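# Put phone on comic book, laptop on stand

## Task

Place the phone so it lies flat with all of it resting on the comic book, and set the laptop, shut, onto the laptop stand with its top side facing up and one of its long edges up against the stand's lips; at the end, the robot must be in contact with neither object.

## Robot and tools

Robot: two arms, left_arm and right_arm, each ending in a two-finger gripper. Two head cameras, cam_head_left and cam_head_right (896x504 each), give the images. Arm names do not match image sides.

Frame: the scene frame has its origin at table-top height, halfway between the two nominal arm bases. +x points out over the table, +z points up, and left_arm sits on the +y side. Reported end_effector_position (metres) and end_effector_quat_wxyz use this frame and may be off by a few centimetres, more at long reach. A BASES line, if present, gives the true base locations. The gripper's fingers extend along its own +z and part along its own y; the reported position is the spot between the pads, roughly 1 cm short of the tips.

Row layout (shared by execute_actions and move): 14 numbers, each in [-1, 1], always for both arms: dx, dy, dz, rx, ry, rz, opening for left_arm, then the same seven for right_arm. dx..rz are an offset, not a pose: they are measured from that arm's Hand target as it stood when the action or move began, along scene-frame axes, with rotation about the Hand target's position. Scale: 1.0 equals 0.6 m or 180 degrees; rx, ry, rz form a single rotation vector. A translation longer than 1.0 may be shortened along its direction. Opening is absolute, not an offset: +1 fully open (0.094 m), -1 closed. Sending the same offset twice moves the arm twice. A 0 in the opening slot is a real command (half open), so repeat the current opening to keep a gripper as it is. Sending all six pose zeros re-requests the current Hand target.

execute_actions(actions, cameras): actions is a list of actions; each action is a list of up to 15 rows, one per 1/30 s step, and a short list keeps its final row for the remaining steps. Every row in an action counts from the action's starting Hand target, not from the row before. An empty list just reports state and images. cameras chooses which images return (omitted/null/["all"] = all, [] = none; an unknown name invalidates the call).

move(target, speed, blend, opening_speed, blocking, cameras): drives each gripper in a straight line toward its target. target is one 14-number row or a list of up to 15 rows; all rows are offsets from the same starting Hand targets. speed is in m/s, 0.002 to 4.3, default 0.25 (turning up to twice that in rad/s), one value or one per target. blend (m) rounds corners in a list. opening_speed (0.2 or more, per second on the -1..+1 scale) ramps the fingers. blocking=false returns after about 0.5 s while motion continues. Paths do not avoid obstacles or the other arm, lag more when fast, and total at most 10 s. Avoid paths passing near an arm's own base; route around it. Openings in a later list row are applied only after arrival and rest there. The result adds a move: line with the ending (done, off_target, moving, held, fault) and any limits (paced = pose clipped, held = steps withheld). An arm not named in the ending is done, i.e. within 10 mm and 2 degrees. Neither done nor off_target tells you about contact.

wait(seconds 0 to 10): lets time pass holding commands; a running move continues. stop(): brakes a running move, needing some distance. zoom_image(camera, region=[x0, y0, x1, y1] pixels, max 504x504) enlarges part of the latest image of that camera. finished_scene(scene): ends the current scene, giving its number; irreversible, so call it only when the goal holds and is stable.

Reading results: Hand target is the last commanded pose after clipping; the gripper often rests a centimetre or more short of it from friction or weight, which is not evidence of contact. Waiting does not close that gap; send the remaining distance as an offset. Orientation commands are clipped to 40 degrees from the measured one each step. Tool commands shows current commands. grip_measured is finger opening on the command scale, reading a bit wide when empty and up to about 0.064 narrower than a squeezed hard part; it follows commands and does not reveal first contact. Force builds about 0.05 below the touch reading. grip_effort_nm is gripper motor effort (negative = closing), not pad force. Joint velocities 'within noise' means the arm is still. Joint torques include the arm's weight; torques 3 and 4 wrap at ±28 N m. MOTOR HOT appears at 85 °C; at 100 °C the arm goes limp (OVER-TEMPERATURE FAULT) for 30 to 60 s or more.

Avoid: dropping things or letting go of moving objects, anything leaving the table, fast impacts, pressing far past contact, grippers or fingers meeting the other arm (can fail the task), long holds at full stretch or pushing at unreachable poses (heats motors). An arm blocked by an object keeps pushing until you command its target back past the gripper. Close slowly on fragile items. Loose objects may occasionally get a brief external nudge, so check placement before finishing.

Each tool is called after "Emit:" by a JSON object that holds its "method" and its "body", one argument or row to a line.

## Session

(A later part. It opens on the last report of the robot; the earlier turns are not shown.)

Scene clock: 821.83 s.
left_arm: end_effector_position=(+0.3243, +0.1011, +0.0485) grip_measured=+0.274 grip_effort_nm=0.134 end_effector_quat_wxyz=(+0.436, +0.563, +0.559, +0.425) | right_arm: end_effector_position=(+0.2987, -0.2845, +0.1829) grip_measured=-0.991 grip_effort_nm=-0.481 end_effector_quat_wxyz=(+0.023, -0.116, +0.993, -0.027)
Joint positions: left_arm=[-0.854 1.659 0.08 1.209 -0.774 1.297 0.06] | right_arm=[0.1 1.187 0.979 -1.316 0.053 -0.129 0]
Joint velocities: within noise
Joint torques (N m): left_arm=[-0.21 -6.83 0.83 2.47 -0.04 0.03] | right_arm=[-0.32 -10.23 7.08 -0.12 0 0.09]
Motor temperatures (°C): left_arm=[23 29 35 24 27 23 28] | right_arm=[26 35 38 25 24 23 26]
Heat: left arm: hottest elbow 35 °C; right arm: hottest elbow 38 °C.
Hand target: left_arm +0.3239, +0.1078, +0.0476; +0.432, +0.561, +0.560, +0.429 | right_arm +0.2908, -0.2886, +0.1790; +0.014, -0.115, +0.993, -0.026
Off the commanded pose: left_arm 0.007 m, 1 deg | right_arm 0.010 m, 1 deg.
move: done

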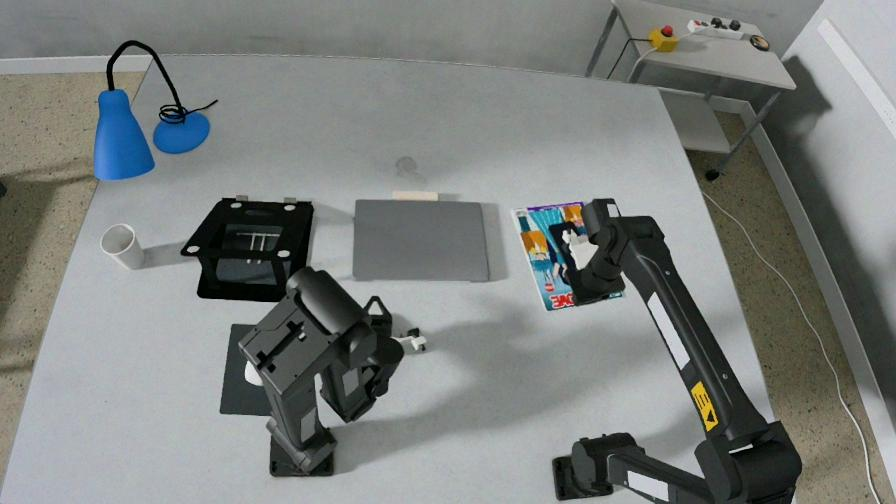

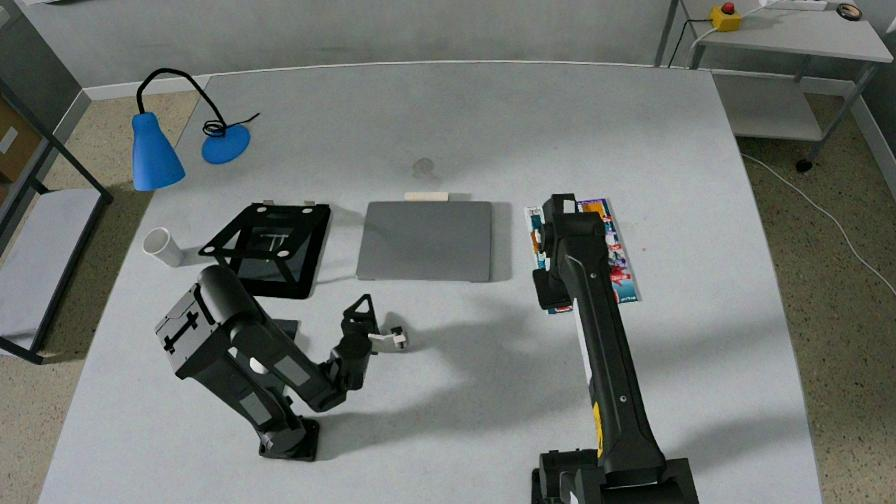

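Emit:
{"method": "execute_actions", "body": {
  "actions": []
}}

Scene clock: 836.03 s.
left_arm: end_effector_position=(+0.3244, +0.1011, +0.0485) grip_measured=+0.275 grip_effort_nm=0.125 end_effector_quat_wxyz=(+0.436, +0.563, +0.559, +0.425) | right_arm: end_effector_position=(+0.2987, -0.2845, +0.1829) grip_measured=-0.991 grip_effort_nm=-0.476 end_effector_quat_wxyz=(+0.023, -0.116, +0.993, -0.027)
Joint positions: left_arm=[-0.854 1.659 0.08 1.21 -0.774 1.298 0.06] | right_arm=[0.1 1.187 0.979 -1.316 0.053 -0.129 0]
Joint velocities: within noise
Joint torques (N m): left_arm=[-0.5 -7 0.76 2.52 -0.11 -0.02] | right_arm=[-0.32 -10.05 7.08 -0.12 -0.01 0.09]
Motor temperatures (°C): left_arm=[23 28 34 24 27 23 28] | right_arm=[26 35 38 25 24 23 26]
Heat: left arm: hottest elbow 34 °C; right arm: hottest elbow 38 °C.
Hand target: left_arm +0.3239, +0.1078, +0.0476; +0.432, +0.561, +0.560, +0.429 | right_arm +0.2908, -0.2886, +0.1790; +0.014, -0.115, +0.993, -0.026
Tool commands: left_gripper/opening=+0.277 right_gripper/opening=-1.0
Off the commanded pose: left_arm 0.007 m, 1 deg | right_arm 0.010 m, 1 deg.

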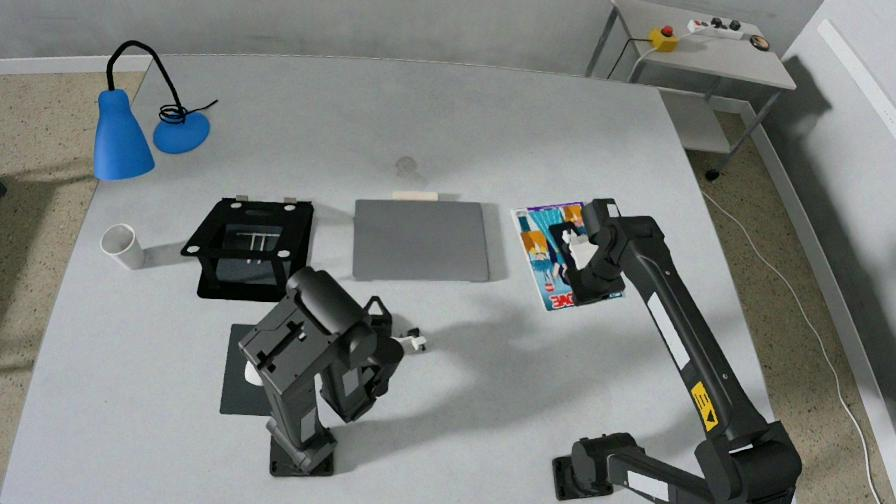

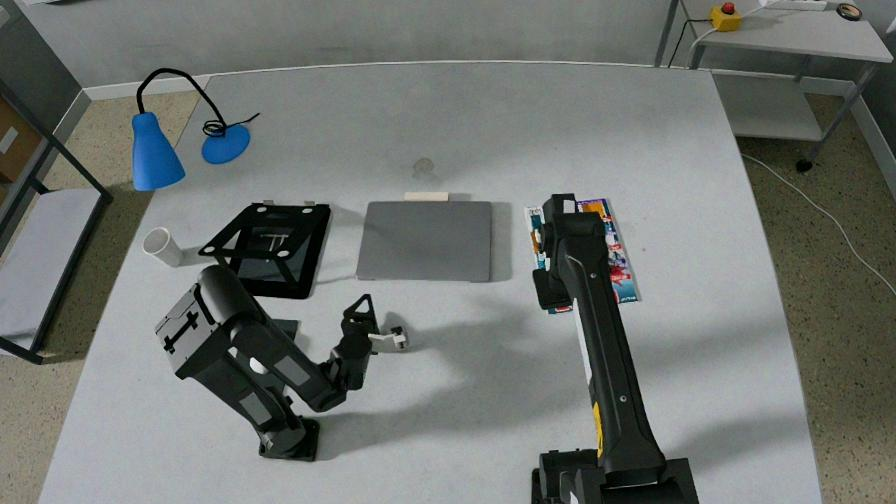

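Emit:
{"method": "move", "body": {
  "target": [0.187,-0.007,-0.004,0,0,0,0.277,0,0,0,0,0,0,-1],
  "speed": 0.12
}}

Emit:
{"method": "zoom_image", "body": {
  "camera": "cam_head_left",
  "region": [330, 170, 510, 350]
}}

Scene clock: 840.37 s.
left_arm: end_effector_position=(+0.4136, +0.1057, +0.0427) grip_measured=+0.275 grip_effort_nm=0.129 end_effector_quat_wxyz=(+0.431, +0.571, +0.557, +0.421) | right_arm: end_effector_position=(+0.2987, -0.2845, +0.1829) grip_measured=-0.991 grip_effort_nm=-0.476 end_effector_quat_wxyz=(+0.023, -0.116, +0.993, -0.027)
Joint positions: left_arm=[-0.576 1.732 0.253 1.161 -0.502 1.415 0.06] | right_arm=[0.1 1.187 0.979 -1.316 0.053 -0.129 0]
Joint velocities: within noise
Joint torques (N m): left_arm=[0.91 -8.76 7.82 1.4 0.09 0.01] | right_arm=[-0.26 -10.05 7.1 -0.13 -0.01 0.09]
Motor temperatures (°C): left_arm=[23 28 34 24 27 23 28] | right_arm=[26 35 38 25 24 23 26]
Heat: left arm: hottest elbow 34 °C; right arm: hottest elbow 38 °C.
Hand target: left_arm +0.4360, +0.1036, +0.0451; +0.432, +0.562, +0.560, +0.429 | right_arm +0.2908, -0.2886, +0.1790; +0.014, -0.115, +0.993, -0.026
Off the commanded pose: left_arm 0.023 m, 1 deg | right_arm 0.010 m, 1 deg.
move: off_target (left_arm)

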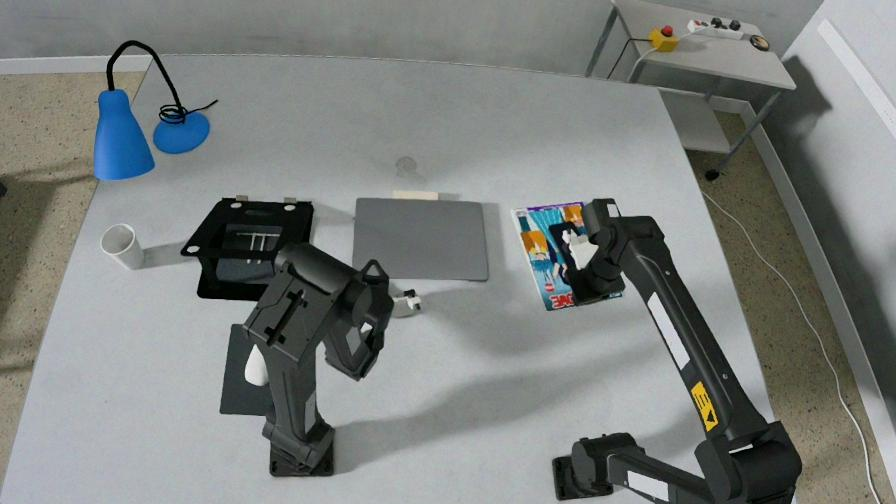

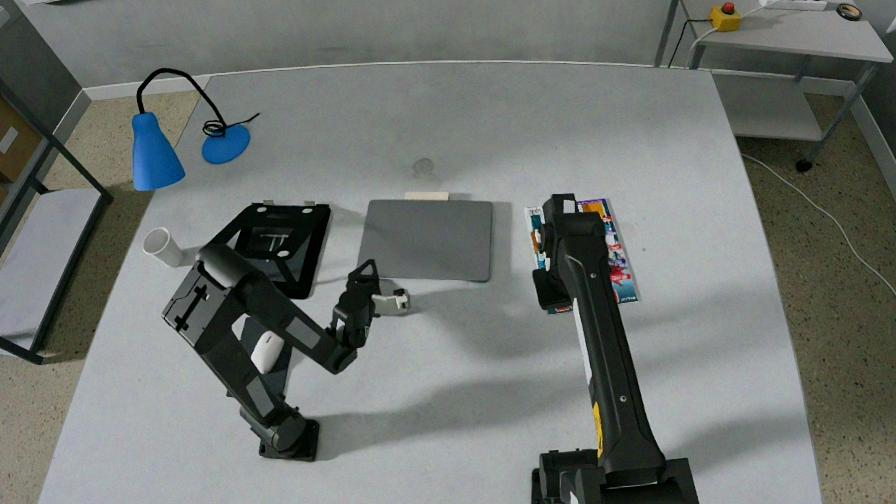

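Scaled by 2.800.

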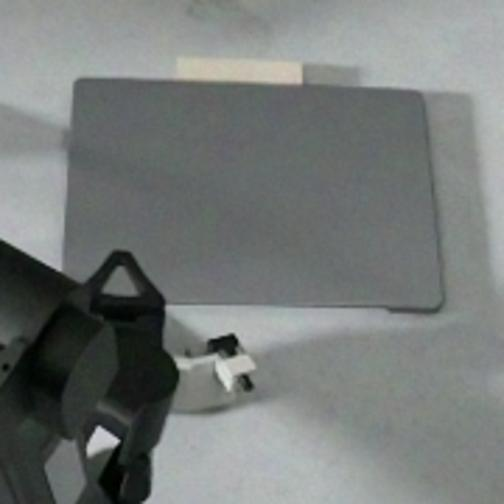

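Emit:
{"method": "move", "body": {
  "target": [0.03,-0.003,0.008,0,0,0,0.277,0,0,0,0,0,0,-1],
  "speed": 0.1
}}

Emit:
{"method": "zoom_image", "body": {
  "camera": "cam_head_left",
  "region": [330, 170, 510, 350]
}}

Scene clock: 844.03 s.
left_arm: end_effector_position=(+0.4286, +0.1075, +0.0387) grip_measured=+0.275 grip_effort_nm=0.115 end_effector_quat_wxyz=(+0.420, +0.576, +0.562, +0.420) | right_arm: end_effector_position=(+0.2987, -0.2845, +0.1829) grip_measured=-0.991 grip_effort_nm=-0.471 end_effector_quat_wxyz=(+0.023, -0.116, +0.993, -0.027)
Joint positions: left_arm=[-0.545 1.734 0.291 1.103 -0.48 1.421 0.06] | right_arm=[0.1 1.187 0.979 -1.316 0.053 -0.129 0]
Joint velocities: within noise
Joint torques (N m): left_arm=[-0.26 -9.88 8.79 1.59 0.07 0.04] | right_arm=[-0.38 -10.11 7.1 -0.13 0 0.1]
Motor temperatures (°C): left_arm=[23 28 34 24 27 23 28] | right_arm=[26 35 38 25 24 23 26]
Heat: left arm: hottest elbow 34 °C; right arm: hottest elbow 38 °C.
Hand target: left_arm +0.4541, +0.1018, +0.0499; +0.432, +0.561, +0.560, +0.429 | right_arm +0.2908, -0.2886, +0.1790; +0.014, -0.115, +0.993, -0.026
Off the commanded pose: left_arm 0.028 m, 2 deg | right_arm 0.010 m, 1 deg.
move: off_target (left_arm)

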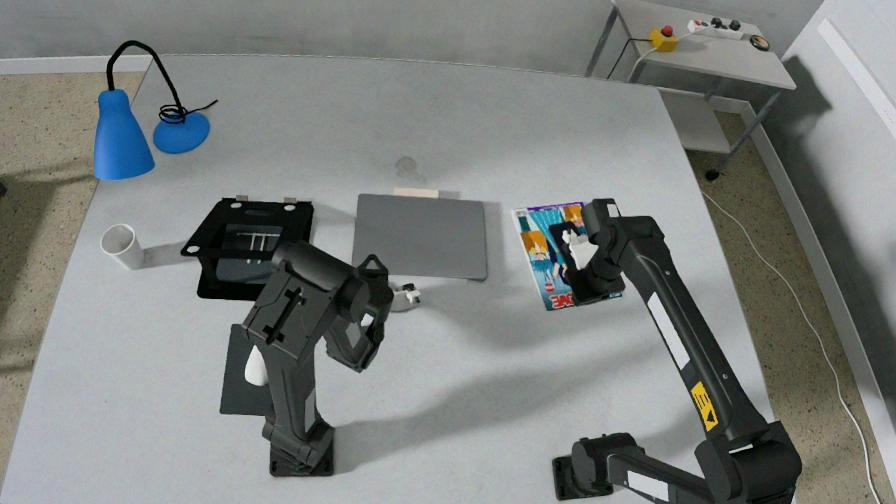

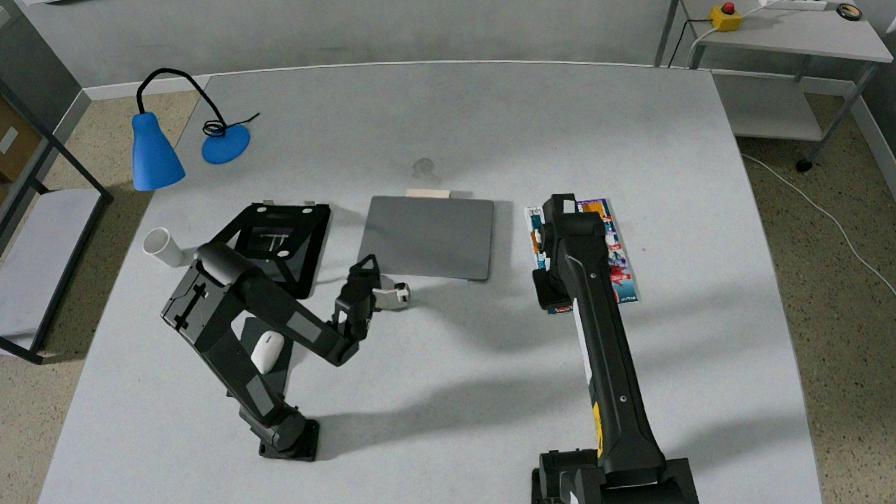

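Scaled by 2.800.

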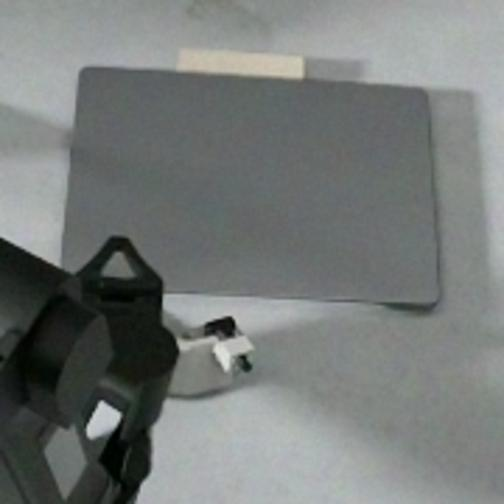

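Emit:
{"method": "move", "body": {
  "target": [-0.03,0.005,0.0,0,0,0,-1,0,0,0,0,0,0,-1],
  "speed": 0.1,
  "opening_speed": 0.3
}}

Emit:
{"method": "zoom_image", "body": {
  "camera": "cam_head_left",
  "region": [330, 170, 510, 350]
}}

Scene clock: 852.87 s.
left_arm: end_effector_position=(+0.4273, +0.1106, +0.0337) grip_measured=-0.979 grip_effort_nm=-0.930 end_effector_quat_wxyz=(+0.411, +0.577, +0.566, +0.423) | right_arm: end_effector_position=(+0.2987, -0.2845, +0.1829) grip_measured=-0.991 grip_effort_nm=-0.471 end_effector_quat_wxyz=(+0.023, -0.116, +0.993, -0.027)
Joint positions: left_arm=[-0.545 1.747 0.29 1.104 -0.493 1.421 0.001] | right_arm=[0.1 1.187 0.979 -1.316 0.053 -0.129 0]
Joint velocities: within noise
Joint torques (N m): left_arm=[-1.9 -11.93 4.55 2.54 -0.16 0] | right_arm=[-0.26 -10.05 7.08 -0.14 -0.01 0.1]
Motor temperatures (°C): left_arm=[23 28 34 24 27 23 28] | right_arm=[26 35 38 25 24 23 26]
Heat: left arm: hottest elbow 34 °C; right arm: hottest elbow 38 °C.
Hand target: left_arm +0.4360, +0.1049, +0.0498; +0.432, +0.562, +0.560, +0.429 | right_arm +0.2908, -0.2886, +0.1790; +0.014, -0.115, +0.993, -0.026
Off the commanded pose: left_arm 0.019 m, 3 deg | right_arm 0.010 m, 1 deg.
move: off_target (left_arm)

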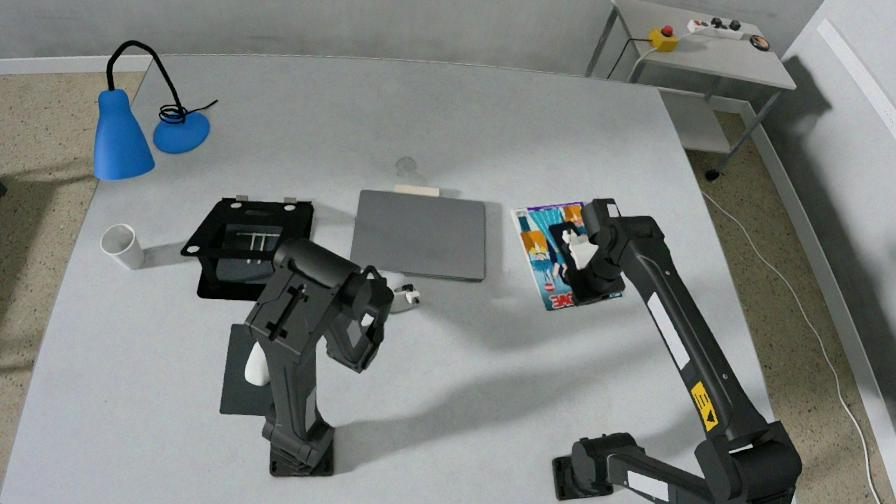

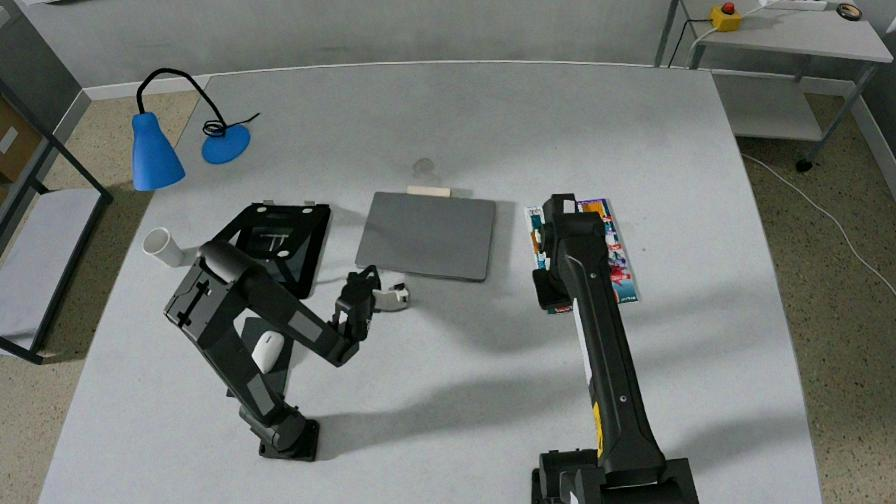

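Scaled by 2.800.

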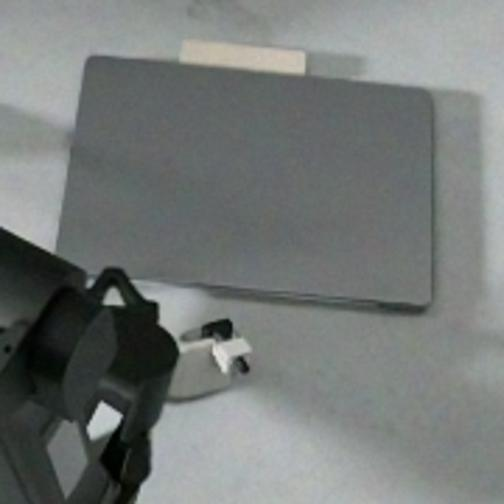

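Emit:
{"method": "zoom_image", "body": {
  "camera": "cam_head_right",
  "region": [340, 180, 510, 300]
}}

Scaled by 2.965.

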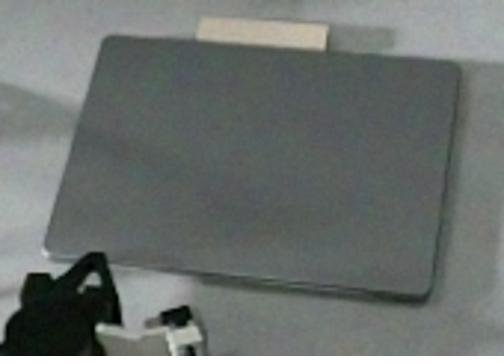

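Emit:
{"method": "move", "body": {
  "target": [
    [-0.18,0,0.0,0,0,0,-1,0,0,0,0,0,0,-1],
    [-0.18,0,0.05,0,0,0,-1,0.25,0.15,0,0,0,0,-1]
  ],
  "speed": 0.15
}}

Emit:
{"method": "zoom_image", "body": {
  "camera": "cam_head_left",
  "region": [330, 170, 510, 350]
}}

Emit:
{"method": "zoom_image", "body": {
  "camera": "cam_head_right",
  "region": [340, 180, 520, 300]
}}

Scene clock: 872.93 s.
left_arm: end_effector_position=(+0.3309, +0.1082, +0.0780) grip_measured=-0.981 grip_effort_nm=-0.994 end_effector_quat_wxyz=(+0.427, +0.561, +0.561, +0.434) | right_arm: end_effector_position=(+0.4224, -0.2080, +0.1671) grip_measured=-0.991 grip_effort_nm=-0.481 end_effector_quat_wxyz=(+0.000, -0.114, +0.993, -0.027)
Joint positions: left_arm=[-0.818 1.367 0.089 0.91 -0.762 1.319 0.001] | right_arm=[0.236 1.582 1.329 -1.324 0.053 0.014 0]
Joint velocities: within noise
Joint torques (N m): left_arm=[-2.61 -6.53 4.49 1.29 -0.31 -0.14] | right_arm=[1.26 -14.21 12.38 -0.12 0.14 0.22]
Motor temperatures (°C): left_arm=[23 28 33 24 27 23 29] | right_arm=[26 34 38 25 24 23 26]
Heat: left arm: hottest elbow 33 °C; right arm: hottest elbow 38 °C.
Hand target: left_arm +0.3281, +0.1049, +0.0799; +0.432, +0.561, +0.560, +0.429 | right_arm +0.4407, -0.1987, +0.1789; +0.014, -0.115, +0.993, -0.026
Off the commanded pose: left_arm 0.005 m, 1 deg | right_arm 0.024 m, 2 deg.
move: off_target (right_arm)

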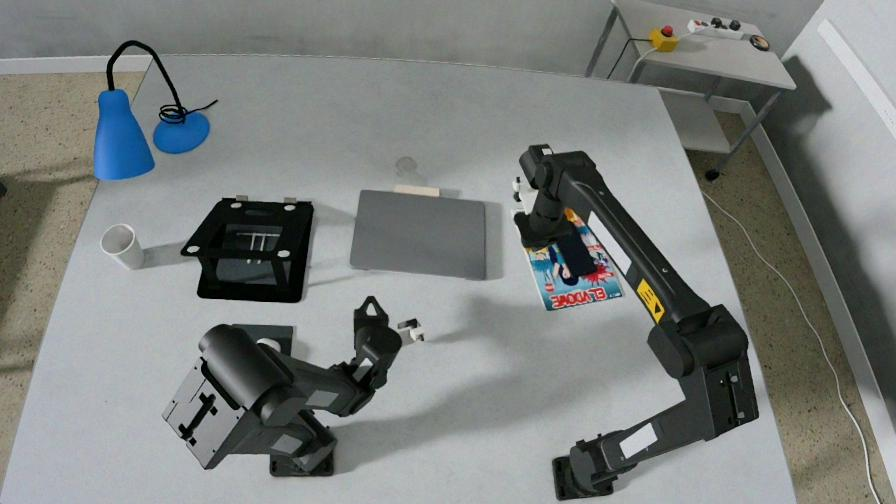

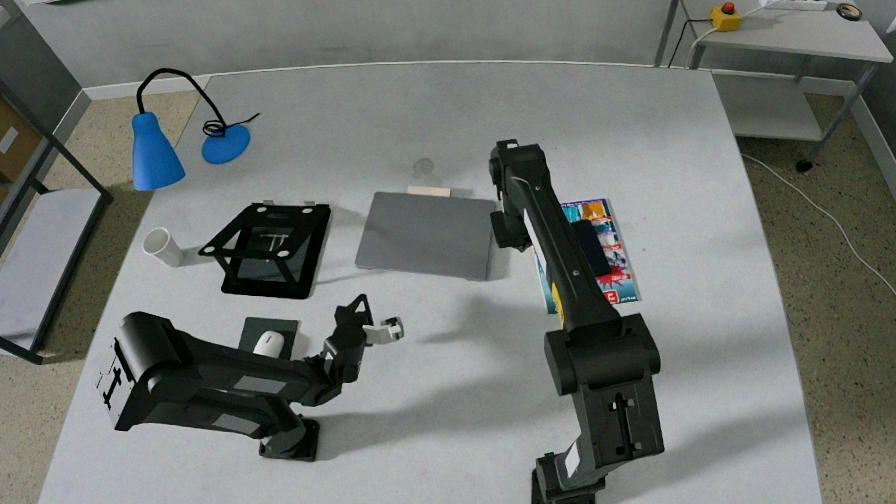

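Scaled by 2.800.

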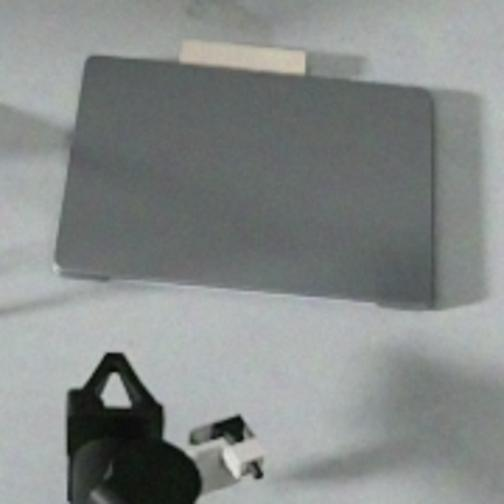

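Scaled by 2.800.

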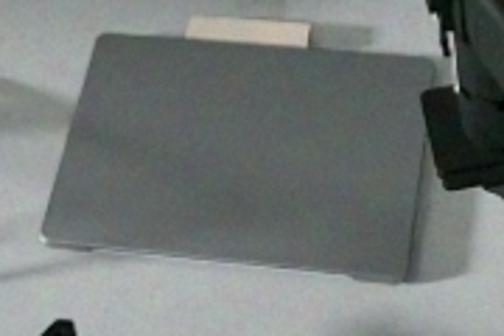

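Emit:
{"method": "zoom_image", "body": {
  "camera": "cam_head_left",
  "region": [345, 255, 425, 300]
}}

Emit:
{"method": "zoom_image", "body": {
  "camera": "cam_head_left",
  "region": [415, 255, 495, 300]
}}

Emit:
{"method": "zoom_image", "body": {
  "camera": "cam_head_right",
  "region": [345, 255, 425, 300]
}}

Scaled by 6.300.

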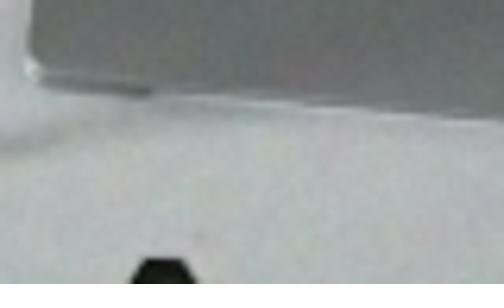

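Scaled by 6.300.

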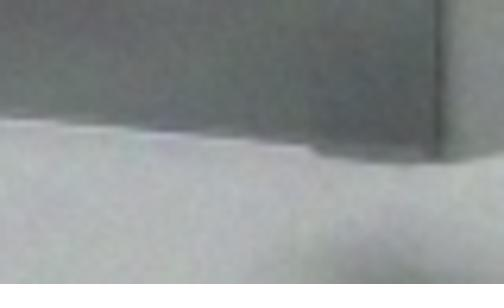

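Scaled by 6.300.

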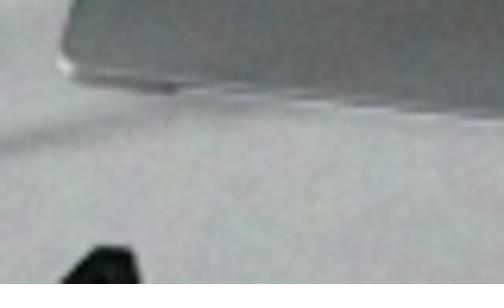

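Emit:
{"method": "move", "body": {
  "target": [
    [0,0,0.0,0,0,0,-1,0.245,0.135,-0.03,0,0,0,-1],
    [0,0,0,0,0,0,-1,0.245,0.135,-0.13,0,0,0,-1]
  ],
  "speed": 0.15
}}

Emit:
{"method": "zoom_image", "body": {
  "camera": "cam_head_left",
  "region": [330, 170, 510, 350]
}}

Scene clock: 887.87 s.
left_arm: end_effector_position=(+0.3309, +0.1081, +0.0780) grip_measured=-0.981 grip_effort_nm=-0.999 end_effector_quat_wxyz=(+0.427, +0.561, +0.561, +0.433) | right_arm: end_effector_position=(+0.5902, -0.1236, +0.1249) grip_measured=-0.991 grip_effort_nm=-0.476 end_effector_quat_wxyz=(+0.028, -0.113, +0.993, -0.022)
Joint positions: left_arm=[-0.818 1.366 0.089 0.91 -0.762 1.318 0.001] | right_arm=[0.301 2.054 1.886 -1.356 0.055 0.079 0]
Joint velocities: within noise
Joint torques (N m): left_arm=[-2.61 -7 4.68 1.39 -0.32 -0.11] | right_arm=[1.08 -22.53 7.49 0.61 0.13 0.22]
Motor temperatures (°C): left_arm=[23 28 33 24 27 23 29] | right_arm=[26 35 40 25 24 23 26]
Heat: left arm: hottest elbow 33 °C; right arm: hottest elbow 40 °C.
Hand target: left_arm +0.3280, +0.1048, +0.0800; +0.432, +0.561, +0.560, +0.429 | right_arm +0.5878, -0.1176, +0.1008; +0.013, -0.115, +0.993, -0.026
Off the commanded pose: left_arm 0.005 m, 1 deg | right_arm 0.025 m, 2 deg.
move: off_target (right_arm)

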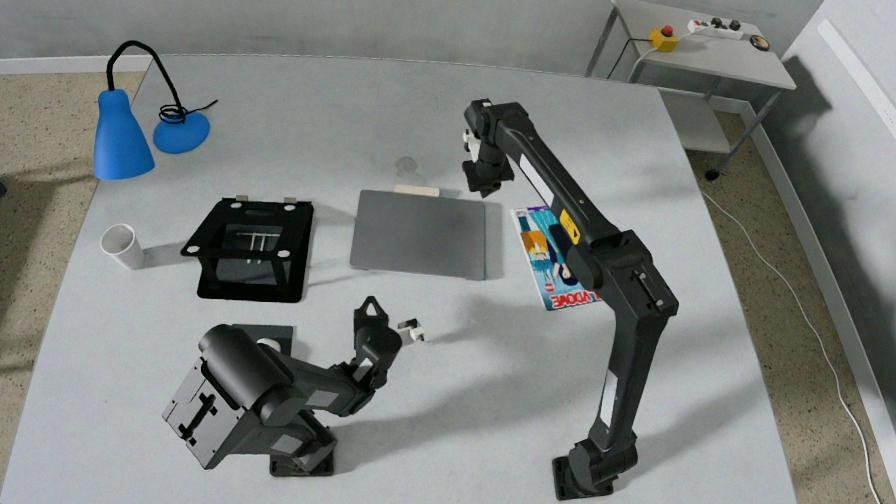

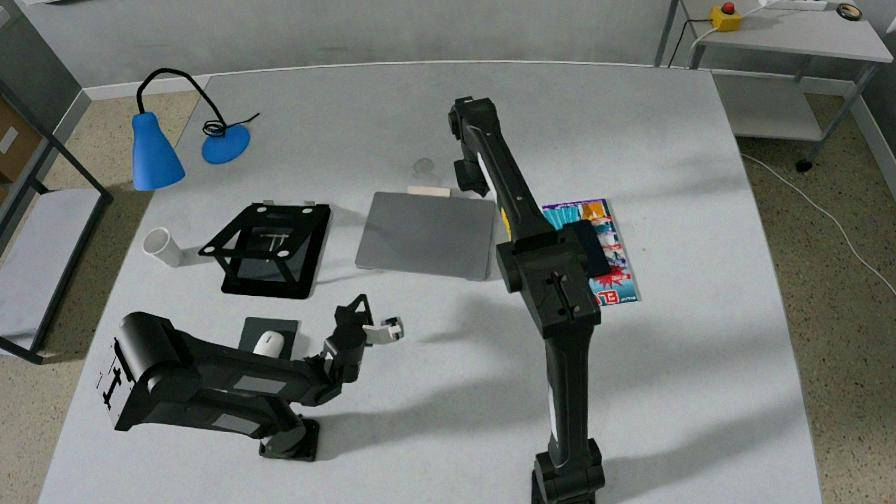

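Scaled by 2.800.

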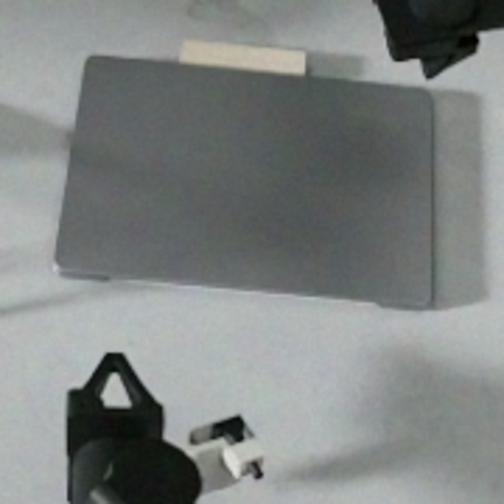

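Emit:
{"method": "move", "body": {
  "target": [0,0,-0.13,0,0,0,-1,0,0,0.0,0,0,0,-1],
  "speed": 0.05,
  "cameras": []
}}

Emit:
{"method": "move", "body": {
  "target": [
    [0,0,0.15,0,0,0,-1,0,0,0.0,0,0,0,-1],
    [0.23,0,0.15,0,0,0,-1,0,0,0.0,0,0,0,-1]
  ],
  "speed": 0.15,
  "cameras": []
}}

Emit:
{"method": "move", "body": {
  "target": [0,0,-0.1,0,0,0,-1,0,0,0.0,0,0,0,-1],
  "speed": 0.05
}}

Scene clock: 915.23 s.
left_arm: end_effector_position=(+0.3286, +0.1097, +0.0357) grip_measured=-0.981 grip_effort_nm=-0.994 end_effector_quat_wxyz=(+0.451, +0.539, +0.555, +0.445) | right_arm: end_effector_position=(+0.5903, -0.1237, +0.1249) grip_measured=-0.991 grip_effort_nm=-0.481 end_effector_quat_wxyz=(+0.029, -0.113, +0.993, -0.022)
Joint positions: left_arm=[-0.83 1.958 0.088 1.586 -0.788 1.347 0.001] | right_arm=[0.301 2.054 1.886 -1.355 0.055 0.08 0]
Joint velocities: within noise
Joint torques (N m): left_arm=[-2.67 -0.5 1.25 1.46 0.53 -0.47] | right_arm=[1.14 -22.07 7.47 0.58 0.14 0.22]
Motor temperatures (°C): left_arm=[23 28 32 24 27 23 29] | right_arm=[26 39 38 25 24 23 26]
Heat: left arm: hottest elbow 32 °C; right arm: hottest shoulder 39 °C.
Hand target: left_arm +0.3280, +0.1050, +0.0019; +0.432, +0.561, +0.560, +0.429 | right_arm +0.5878, -0.1176, +0.1008; +0.014, -0.115, +0.993, -0.026
Off the commanded pose: left_arm 0.034 m, 4 deg | right_arm 0.025 m, 2 deg.
joint read past its limit (left arm) — joint 4 (wrist pitch), upper limit.
move: off_target (left_arm, right_arm)
No camera images: "cameras" was empty.

Scene clock: 917.43 s.
left_arm: end_effector_position=(+0.4489, +0.1072, +0.0833) grip_measured=-0.981 grip_effort_nm=-0.994 end_effector_quat_wxyz=(+0.427, +0.569, +0.561, +0.422) | right_arm: end_effector_position=(+0.5903, -0.1237, +0.1249) grip_measured=-0.991 grip_effort_nm=-0.476 end_effector_quat_wxyz=(+0.029, -0.113, +0.993, -0.022)
Joint positions: left_arm=[-0.512 1.543 0.338 0.89 -0.451 1.432 0.001] | right_arm=[0.301 2.054 1.886 -1.355 0.055 0.08 0]
Joint velocities: within noise
Joint torques (N m): left_arm=[-0.5 -9.23 9.31 1.66 -0.03 0.08] | right_arm=[1.08 -22.12 7.45 0.57 0.14 0.22]
Motor temperatures (°C): left_arm=[23 28 32 24 27 23 29] | right_arm=[26 39 38 25 24 23 26]
Heat: left arm: hottest elbow 32 °C; right arm: hottest shoulder 39 °C.
Hand target: left_arm +0.4660, +0.1049, +0.0918; +0.432, +0.561, +0.560, +0.429 | right_arm +0.5878, -0.1176, +0.1008; +0.014, -0.115, +0.993, -0.026
Off the commanded pose: left_arm 0.019 m, 1 deg | right_arm 0.025 m, 2 deg.
move: off_target (left_arm, right_arm)
No camera images: "cameras" was empty.

Scene clock: 919.20 s.
left_arm: end_effector_position=(+0.4553, +0.1038, +0.0333) grip_measured=-0.981 grip_effort_nm=-0.994 end_effector_quat_wxyz=(+0.432, +0.566, +0.560, +0.424) | right_arm: end_effector_position=(+0.5903, -0.1237, +0.1249) grip_measured=-0.991 grip_effort_nm=-0.476 end_effector_quat_wxyz=(+0.029, -0.113, +0.993, -0.022)
Joint positions: left_arm=[-0.512 1.817 0.357 1.158 -0.451 1.432 0.001] | right_arm=[0.301 2.054 1.886 -1.355 0.055 0.08 0]
Joint velocities: within noise
Joint torques (N m): left_arm=[-1.03 -9.76 5.24 2 0.05 0.01] | right_arm=[1.08 -22.07 7.46 0.58 0.13 0.23]
Motor temperatures (°C): left_arm=[23 28 32 24 27 23 29] | right_arm=[26 39 38 25 24 23 26]
Heat: left arm: hottest elbow 32 °C; right arm: hottest shoulder 39 °C.
Hand target: left_arm +0.4660, +0.1048, +0.0319; +0.432, +0.561, +0.560, +0.429 | right_arm +0.5878, -0.1176, +0.1008; +0.014, -0.115, +0.993, -0.026
Off the commanded pose: left_arm 0.011 m, 1 deg | right_arm 0.025 m, 2 deg.
move: off_target (left_arm, right_arm)

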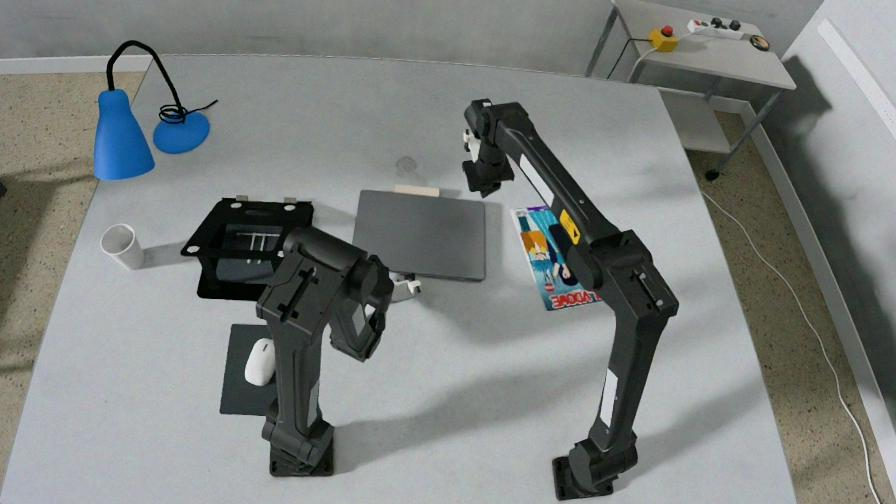

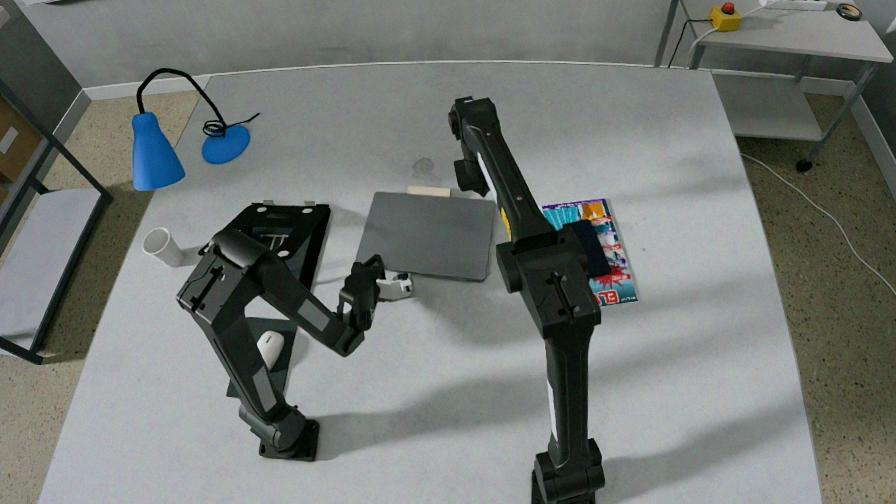

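Emit:
{"method": "move", "body": {
  "target": [0,0,-0.02,0,0,0,-1,0,0,0.0,0,0,0,-1],
  "speed": 0.05,
  "cameras": []
}}

Emit:
{"method": "move", "body": {
  "target": [0,0,-0.02,0,0,0,-1,0,0,0.0,0,0,0,-1],
  "speed": 0.05,
  "cameras": ["cam_head_left"]
}}

Emit:
{"method": "zoom_image", "body": {
  "camera": "cam_head_left",
  "region": [330, 170, 510, 350]
}}

Scene clock: 924.47 s.
left_arm: end_effector_position=(+0.4588, +0.1020, +0.0350) grip_measured=-0.981 grip_effort_nm=-0.994 end_effector_quat_wxyz=(+0.447, +0.554, +0.556, +0.429) | right_arm: end_effector_position=(+0.5903, -0.1237, +0.1249) grip_measured=-0.991 grip_effort_nm=-0.481 end_effector_quat_wxyz=(+0.029, -0.113, +0.993, -0.022)
Joint positions: left_arm=[-0.512 1.855 0.363 1.23 -0.451 1.432 0.001] | right_arm=[0.301 2.054 1.886 -1.355 0.055 0.08 0]
Joint velocities: within noise
Joint torques (N m): left_arm=[-0.38 -8.23 4.98 1.46 0 -0.02] | right_arm=[1.08 -22.12 7.45 0.58 0.13 0.22]
Motor temperatures (°C): left_arm=[23 28 32 24 27 23 29] | right_arm=[26 40 38 25 24 23 26]
Heat: left arm: hottest elbow 32 °C; right arm: hottest shoulder 40 °C.
Hand target: left_arm +0.4660, +0.1048, +0.0198; +0.432, +0.562, +0.560, +0.429 | right_arm +0.5878, -0.1176, +0.1008; +0.014, -0.115, +0.993, -0.026
Off the commanded pose: left_arm 0.017 m, 2 deg | right_arm 0.025 m, 2 deg.
move: off_target (left_arm, right_arm)
No camera images: "cameras" was empty.

Scene clock: 925.40 s.
left_arm: end_effector_position=(+0.4617, +0.1006, +0.0374) grip_measured=-0.981 grip_effort_nm=-0.989 end_effector_quat_wxyz=(+0.458, +0.547, +0.547, +0.438) | right_arm: end_effector_position=(+0.5903, -0.1237, +0.1249) grip_measured=-0.991 grip_effort_nm=-0.476 end_effector_quat_wxyz=(+0.029, -0.113, +0.993, -0.022)
Joint positions: left_arm=[-0.512 1.887 0.37 1.296 -0.452 1.451 0.001] | right_arm=[0.301 2.054 1.886 -1.355 0.055 0.08 0]
Joint velocities: within noise
Joint torques (N m): left_arm=[-0.73 -6.36 4.26 0.59 -0.03 -0.19] | right_arm=[1.08 -22.12 7.46 0.58 0.14 0.22]
Motor temperatures (°C): left_arm=[23 28 32 24 27 23 29] | right_arm=[26 40 38 25 24 23 26]
Heat: left arm: hottest elbow 32 °C; right arm: hottest shoulder 40 °C.
Hand target: left_arm +0.4660, +0.1048, +0.0078; +0.432, +0.562, +0.560, +0.429 | right_arm +0.5878, -0.1176, +0.1008; +0.014, -0.115, +0.993, -0.026
Off the commanded pose: left_arm 0.030 m, 4 deg | right_arm 0.025 m, 2 deg.
move: off_target (left_arm, right_arm)
Images, in order (width x height): cam_head_left 896x504.

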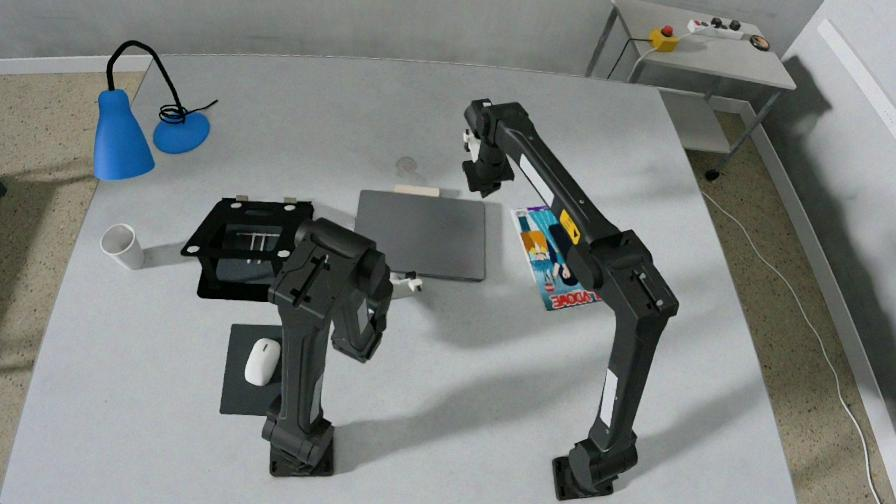

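Scaled by 2.800.

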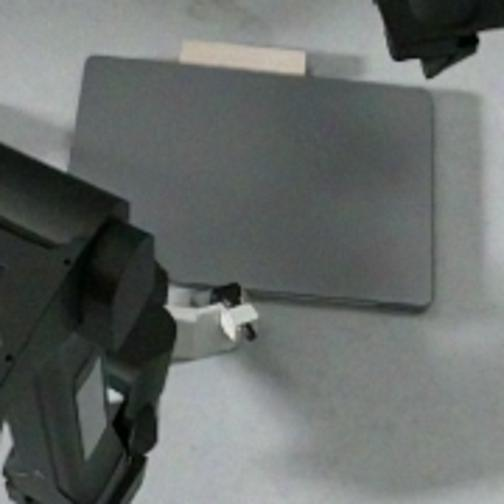

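Emit:
{"method": "move", "body": {
  "target": [0,0,0.1,0,0,0,-1,0,0,0.0,0,0,0,-1],
  "speed": 0.05
}}

Emit:
{"method": "zoom_image", "body": {
  "camera": "cam_head_left",
  "region": [330, 170, 510, 350]
}}

Emit:
{"method": "zoom_image", "body": {
  "camera": "cam_head_right",
  "region": [340, 170, 520, 350]
}}

Scene clock: 935.73 s.
left_arm: end_effector_position=(+0.4630, +0.1003, +0.0613) grip_measured=-0.981 grip_effort_nm=-0.989 end_effector_quat_wxyz=(+0.430, +0.568, +0.558, +0.426) | right_arm: end_effector_position=(+0.5903, -0.1237, +0.1249) grip_measured=-0.991 grip_effort_nm=-0.476 end_effector_quat_wxyz=(+0.029, -0.113, +0.993, -0.022)
Joint positions: left_arm=[-0.511 1.688 0.374 1.013 -0.451 1.441 0.001] | right_arm=[0.301 2.054 1.886 -1.355 0.055 0.08 0]
Joint velocities: within noise
Joint torques (N m): left_arm=[-0.21 -12.57 4.67 1.54 0.02 -0.06] | right_arm=[1.14 -22.18 7.43 0.59 0.14 0.22]
Motor temperatures (°C): left_arm=[23 28 32 24 27 23 29] | right_arm=[26 40 37 25 24 23 26]
Heat: left arm: hottest elbow 32 °C; right arm: hottest shoulder 40 °C.
Hand target: left_arm +0.4660, +0.1048, +0.0678; +0.432, +0.562, +0.560, +0.429 | right_arm +0.5878, -0.1176, +0.1008; +0.014, -0.115, +0.993, -0.026
Off the commanded pose: left_arm 0.008 m, 1 deg | right_arm 0.025 m, 2 deg.
move: off_target (right_arm)

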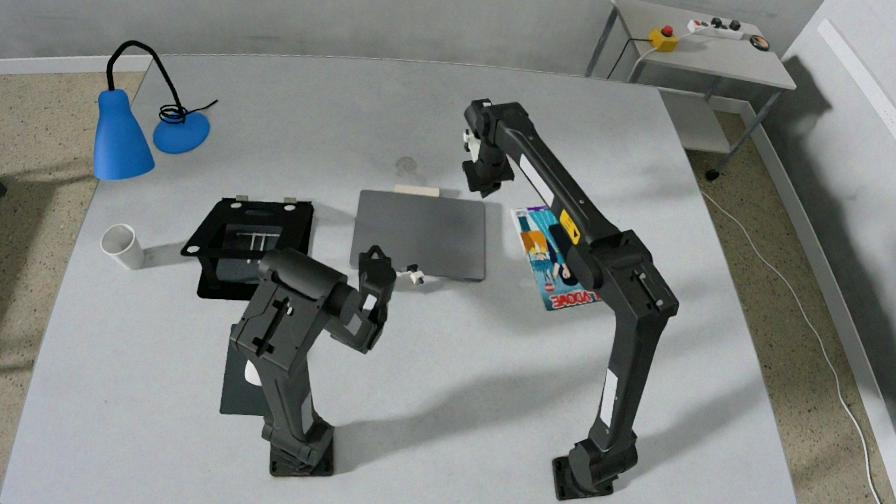

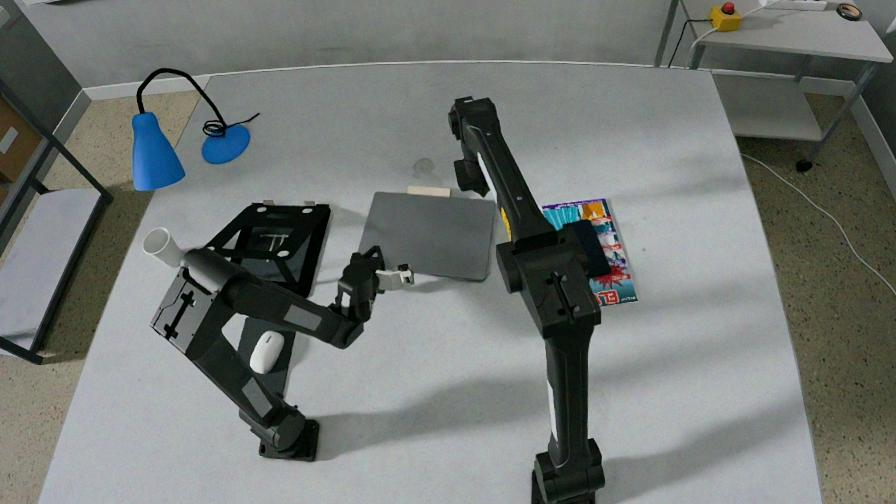

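Scaled by 2.800.

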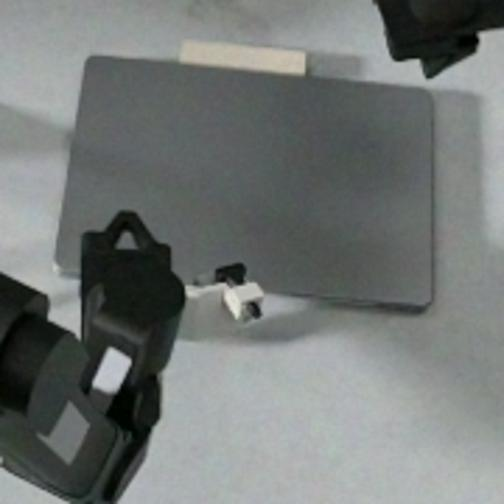

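Scaled by 2.800.

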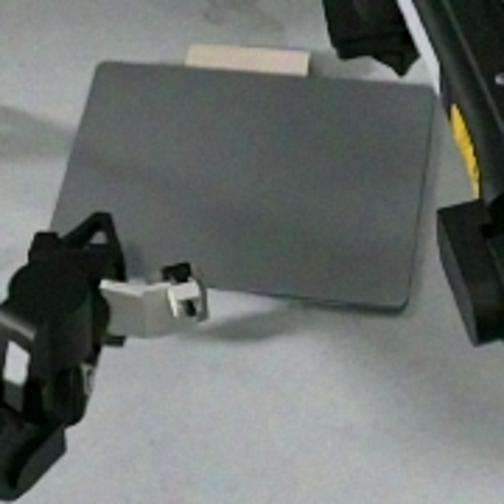

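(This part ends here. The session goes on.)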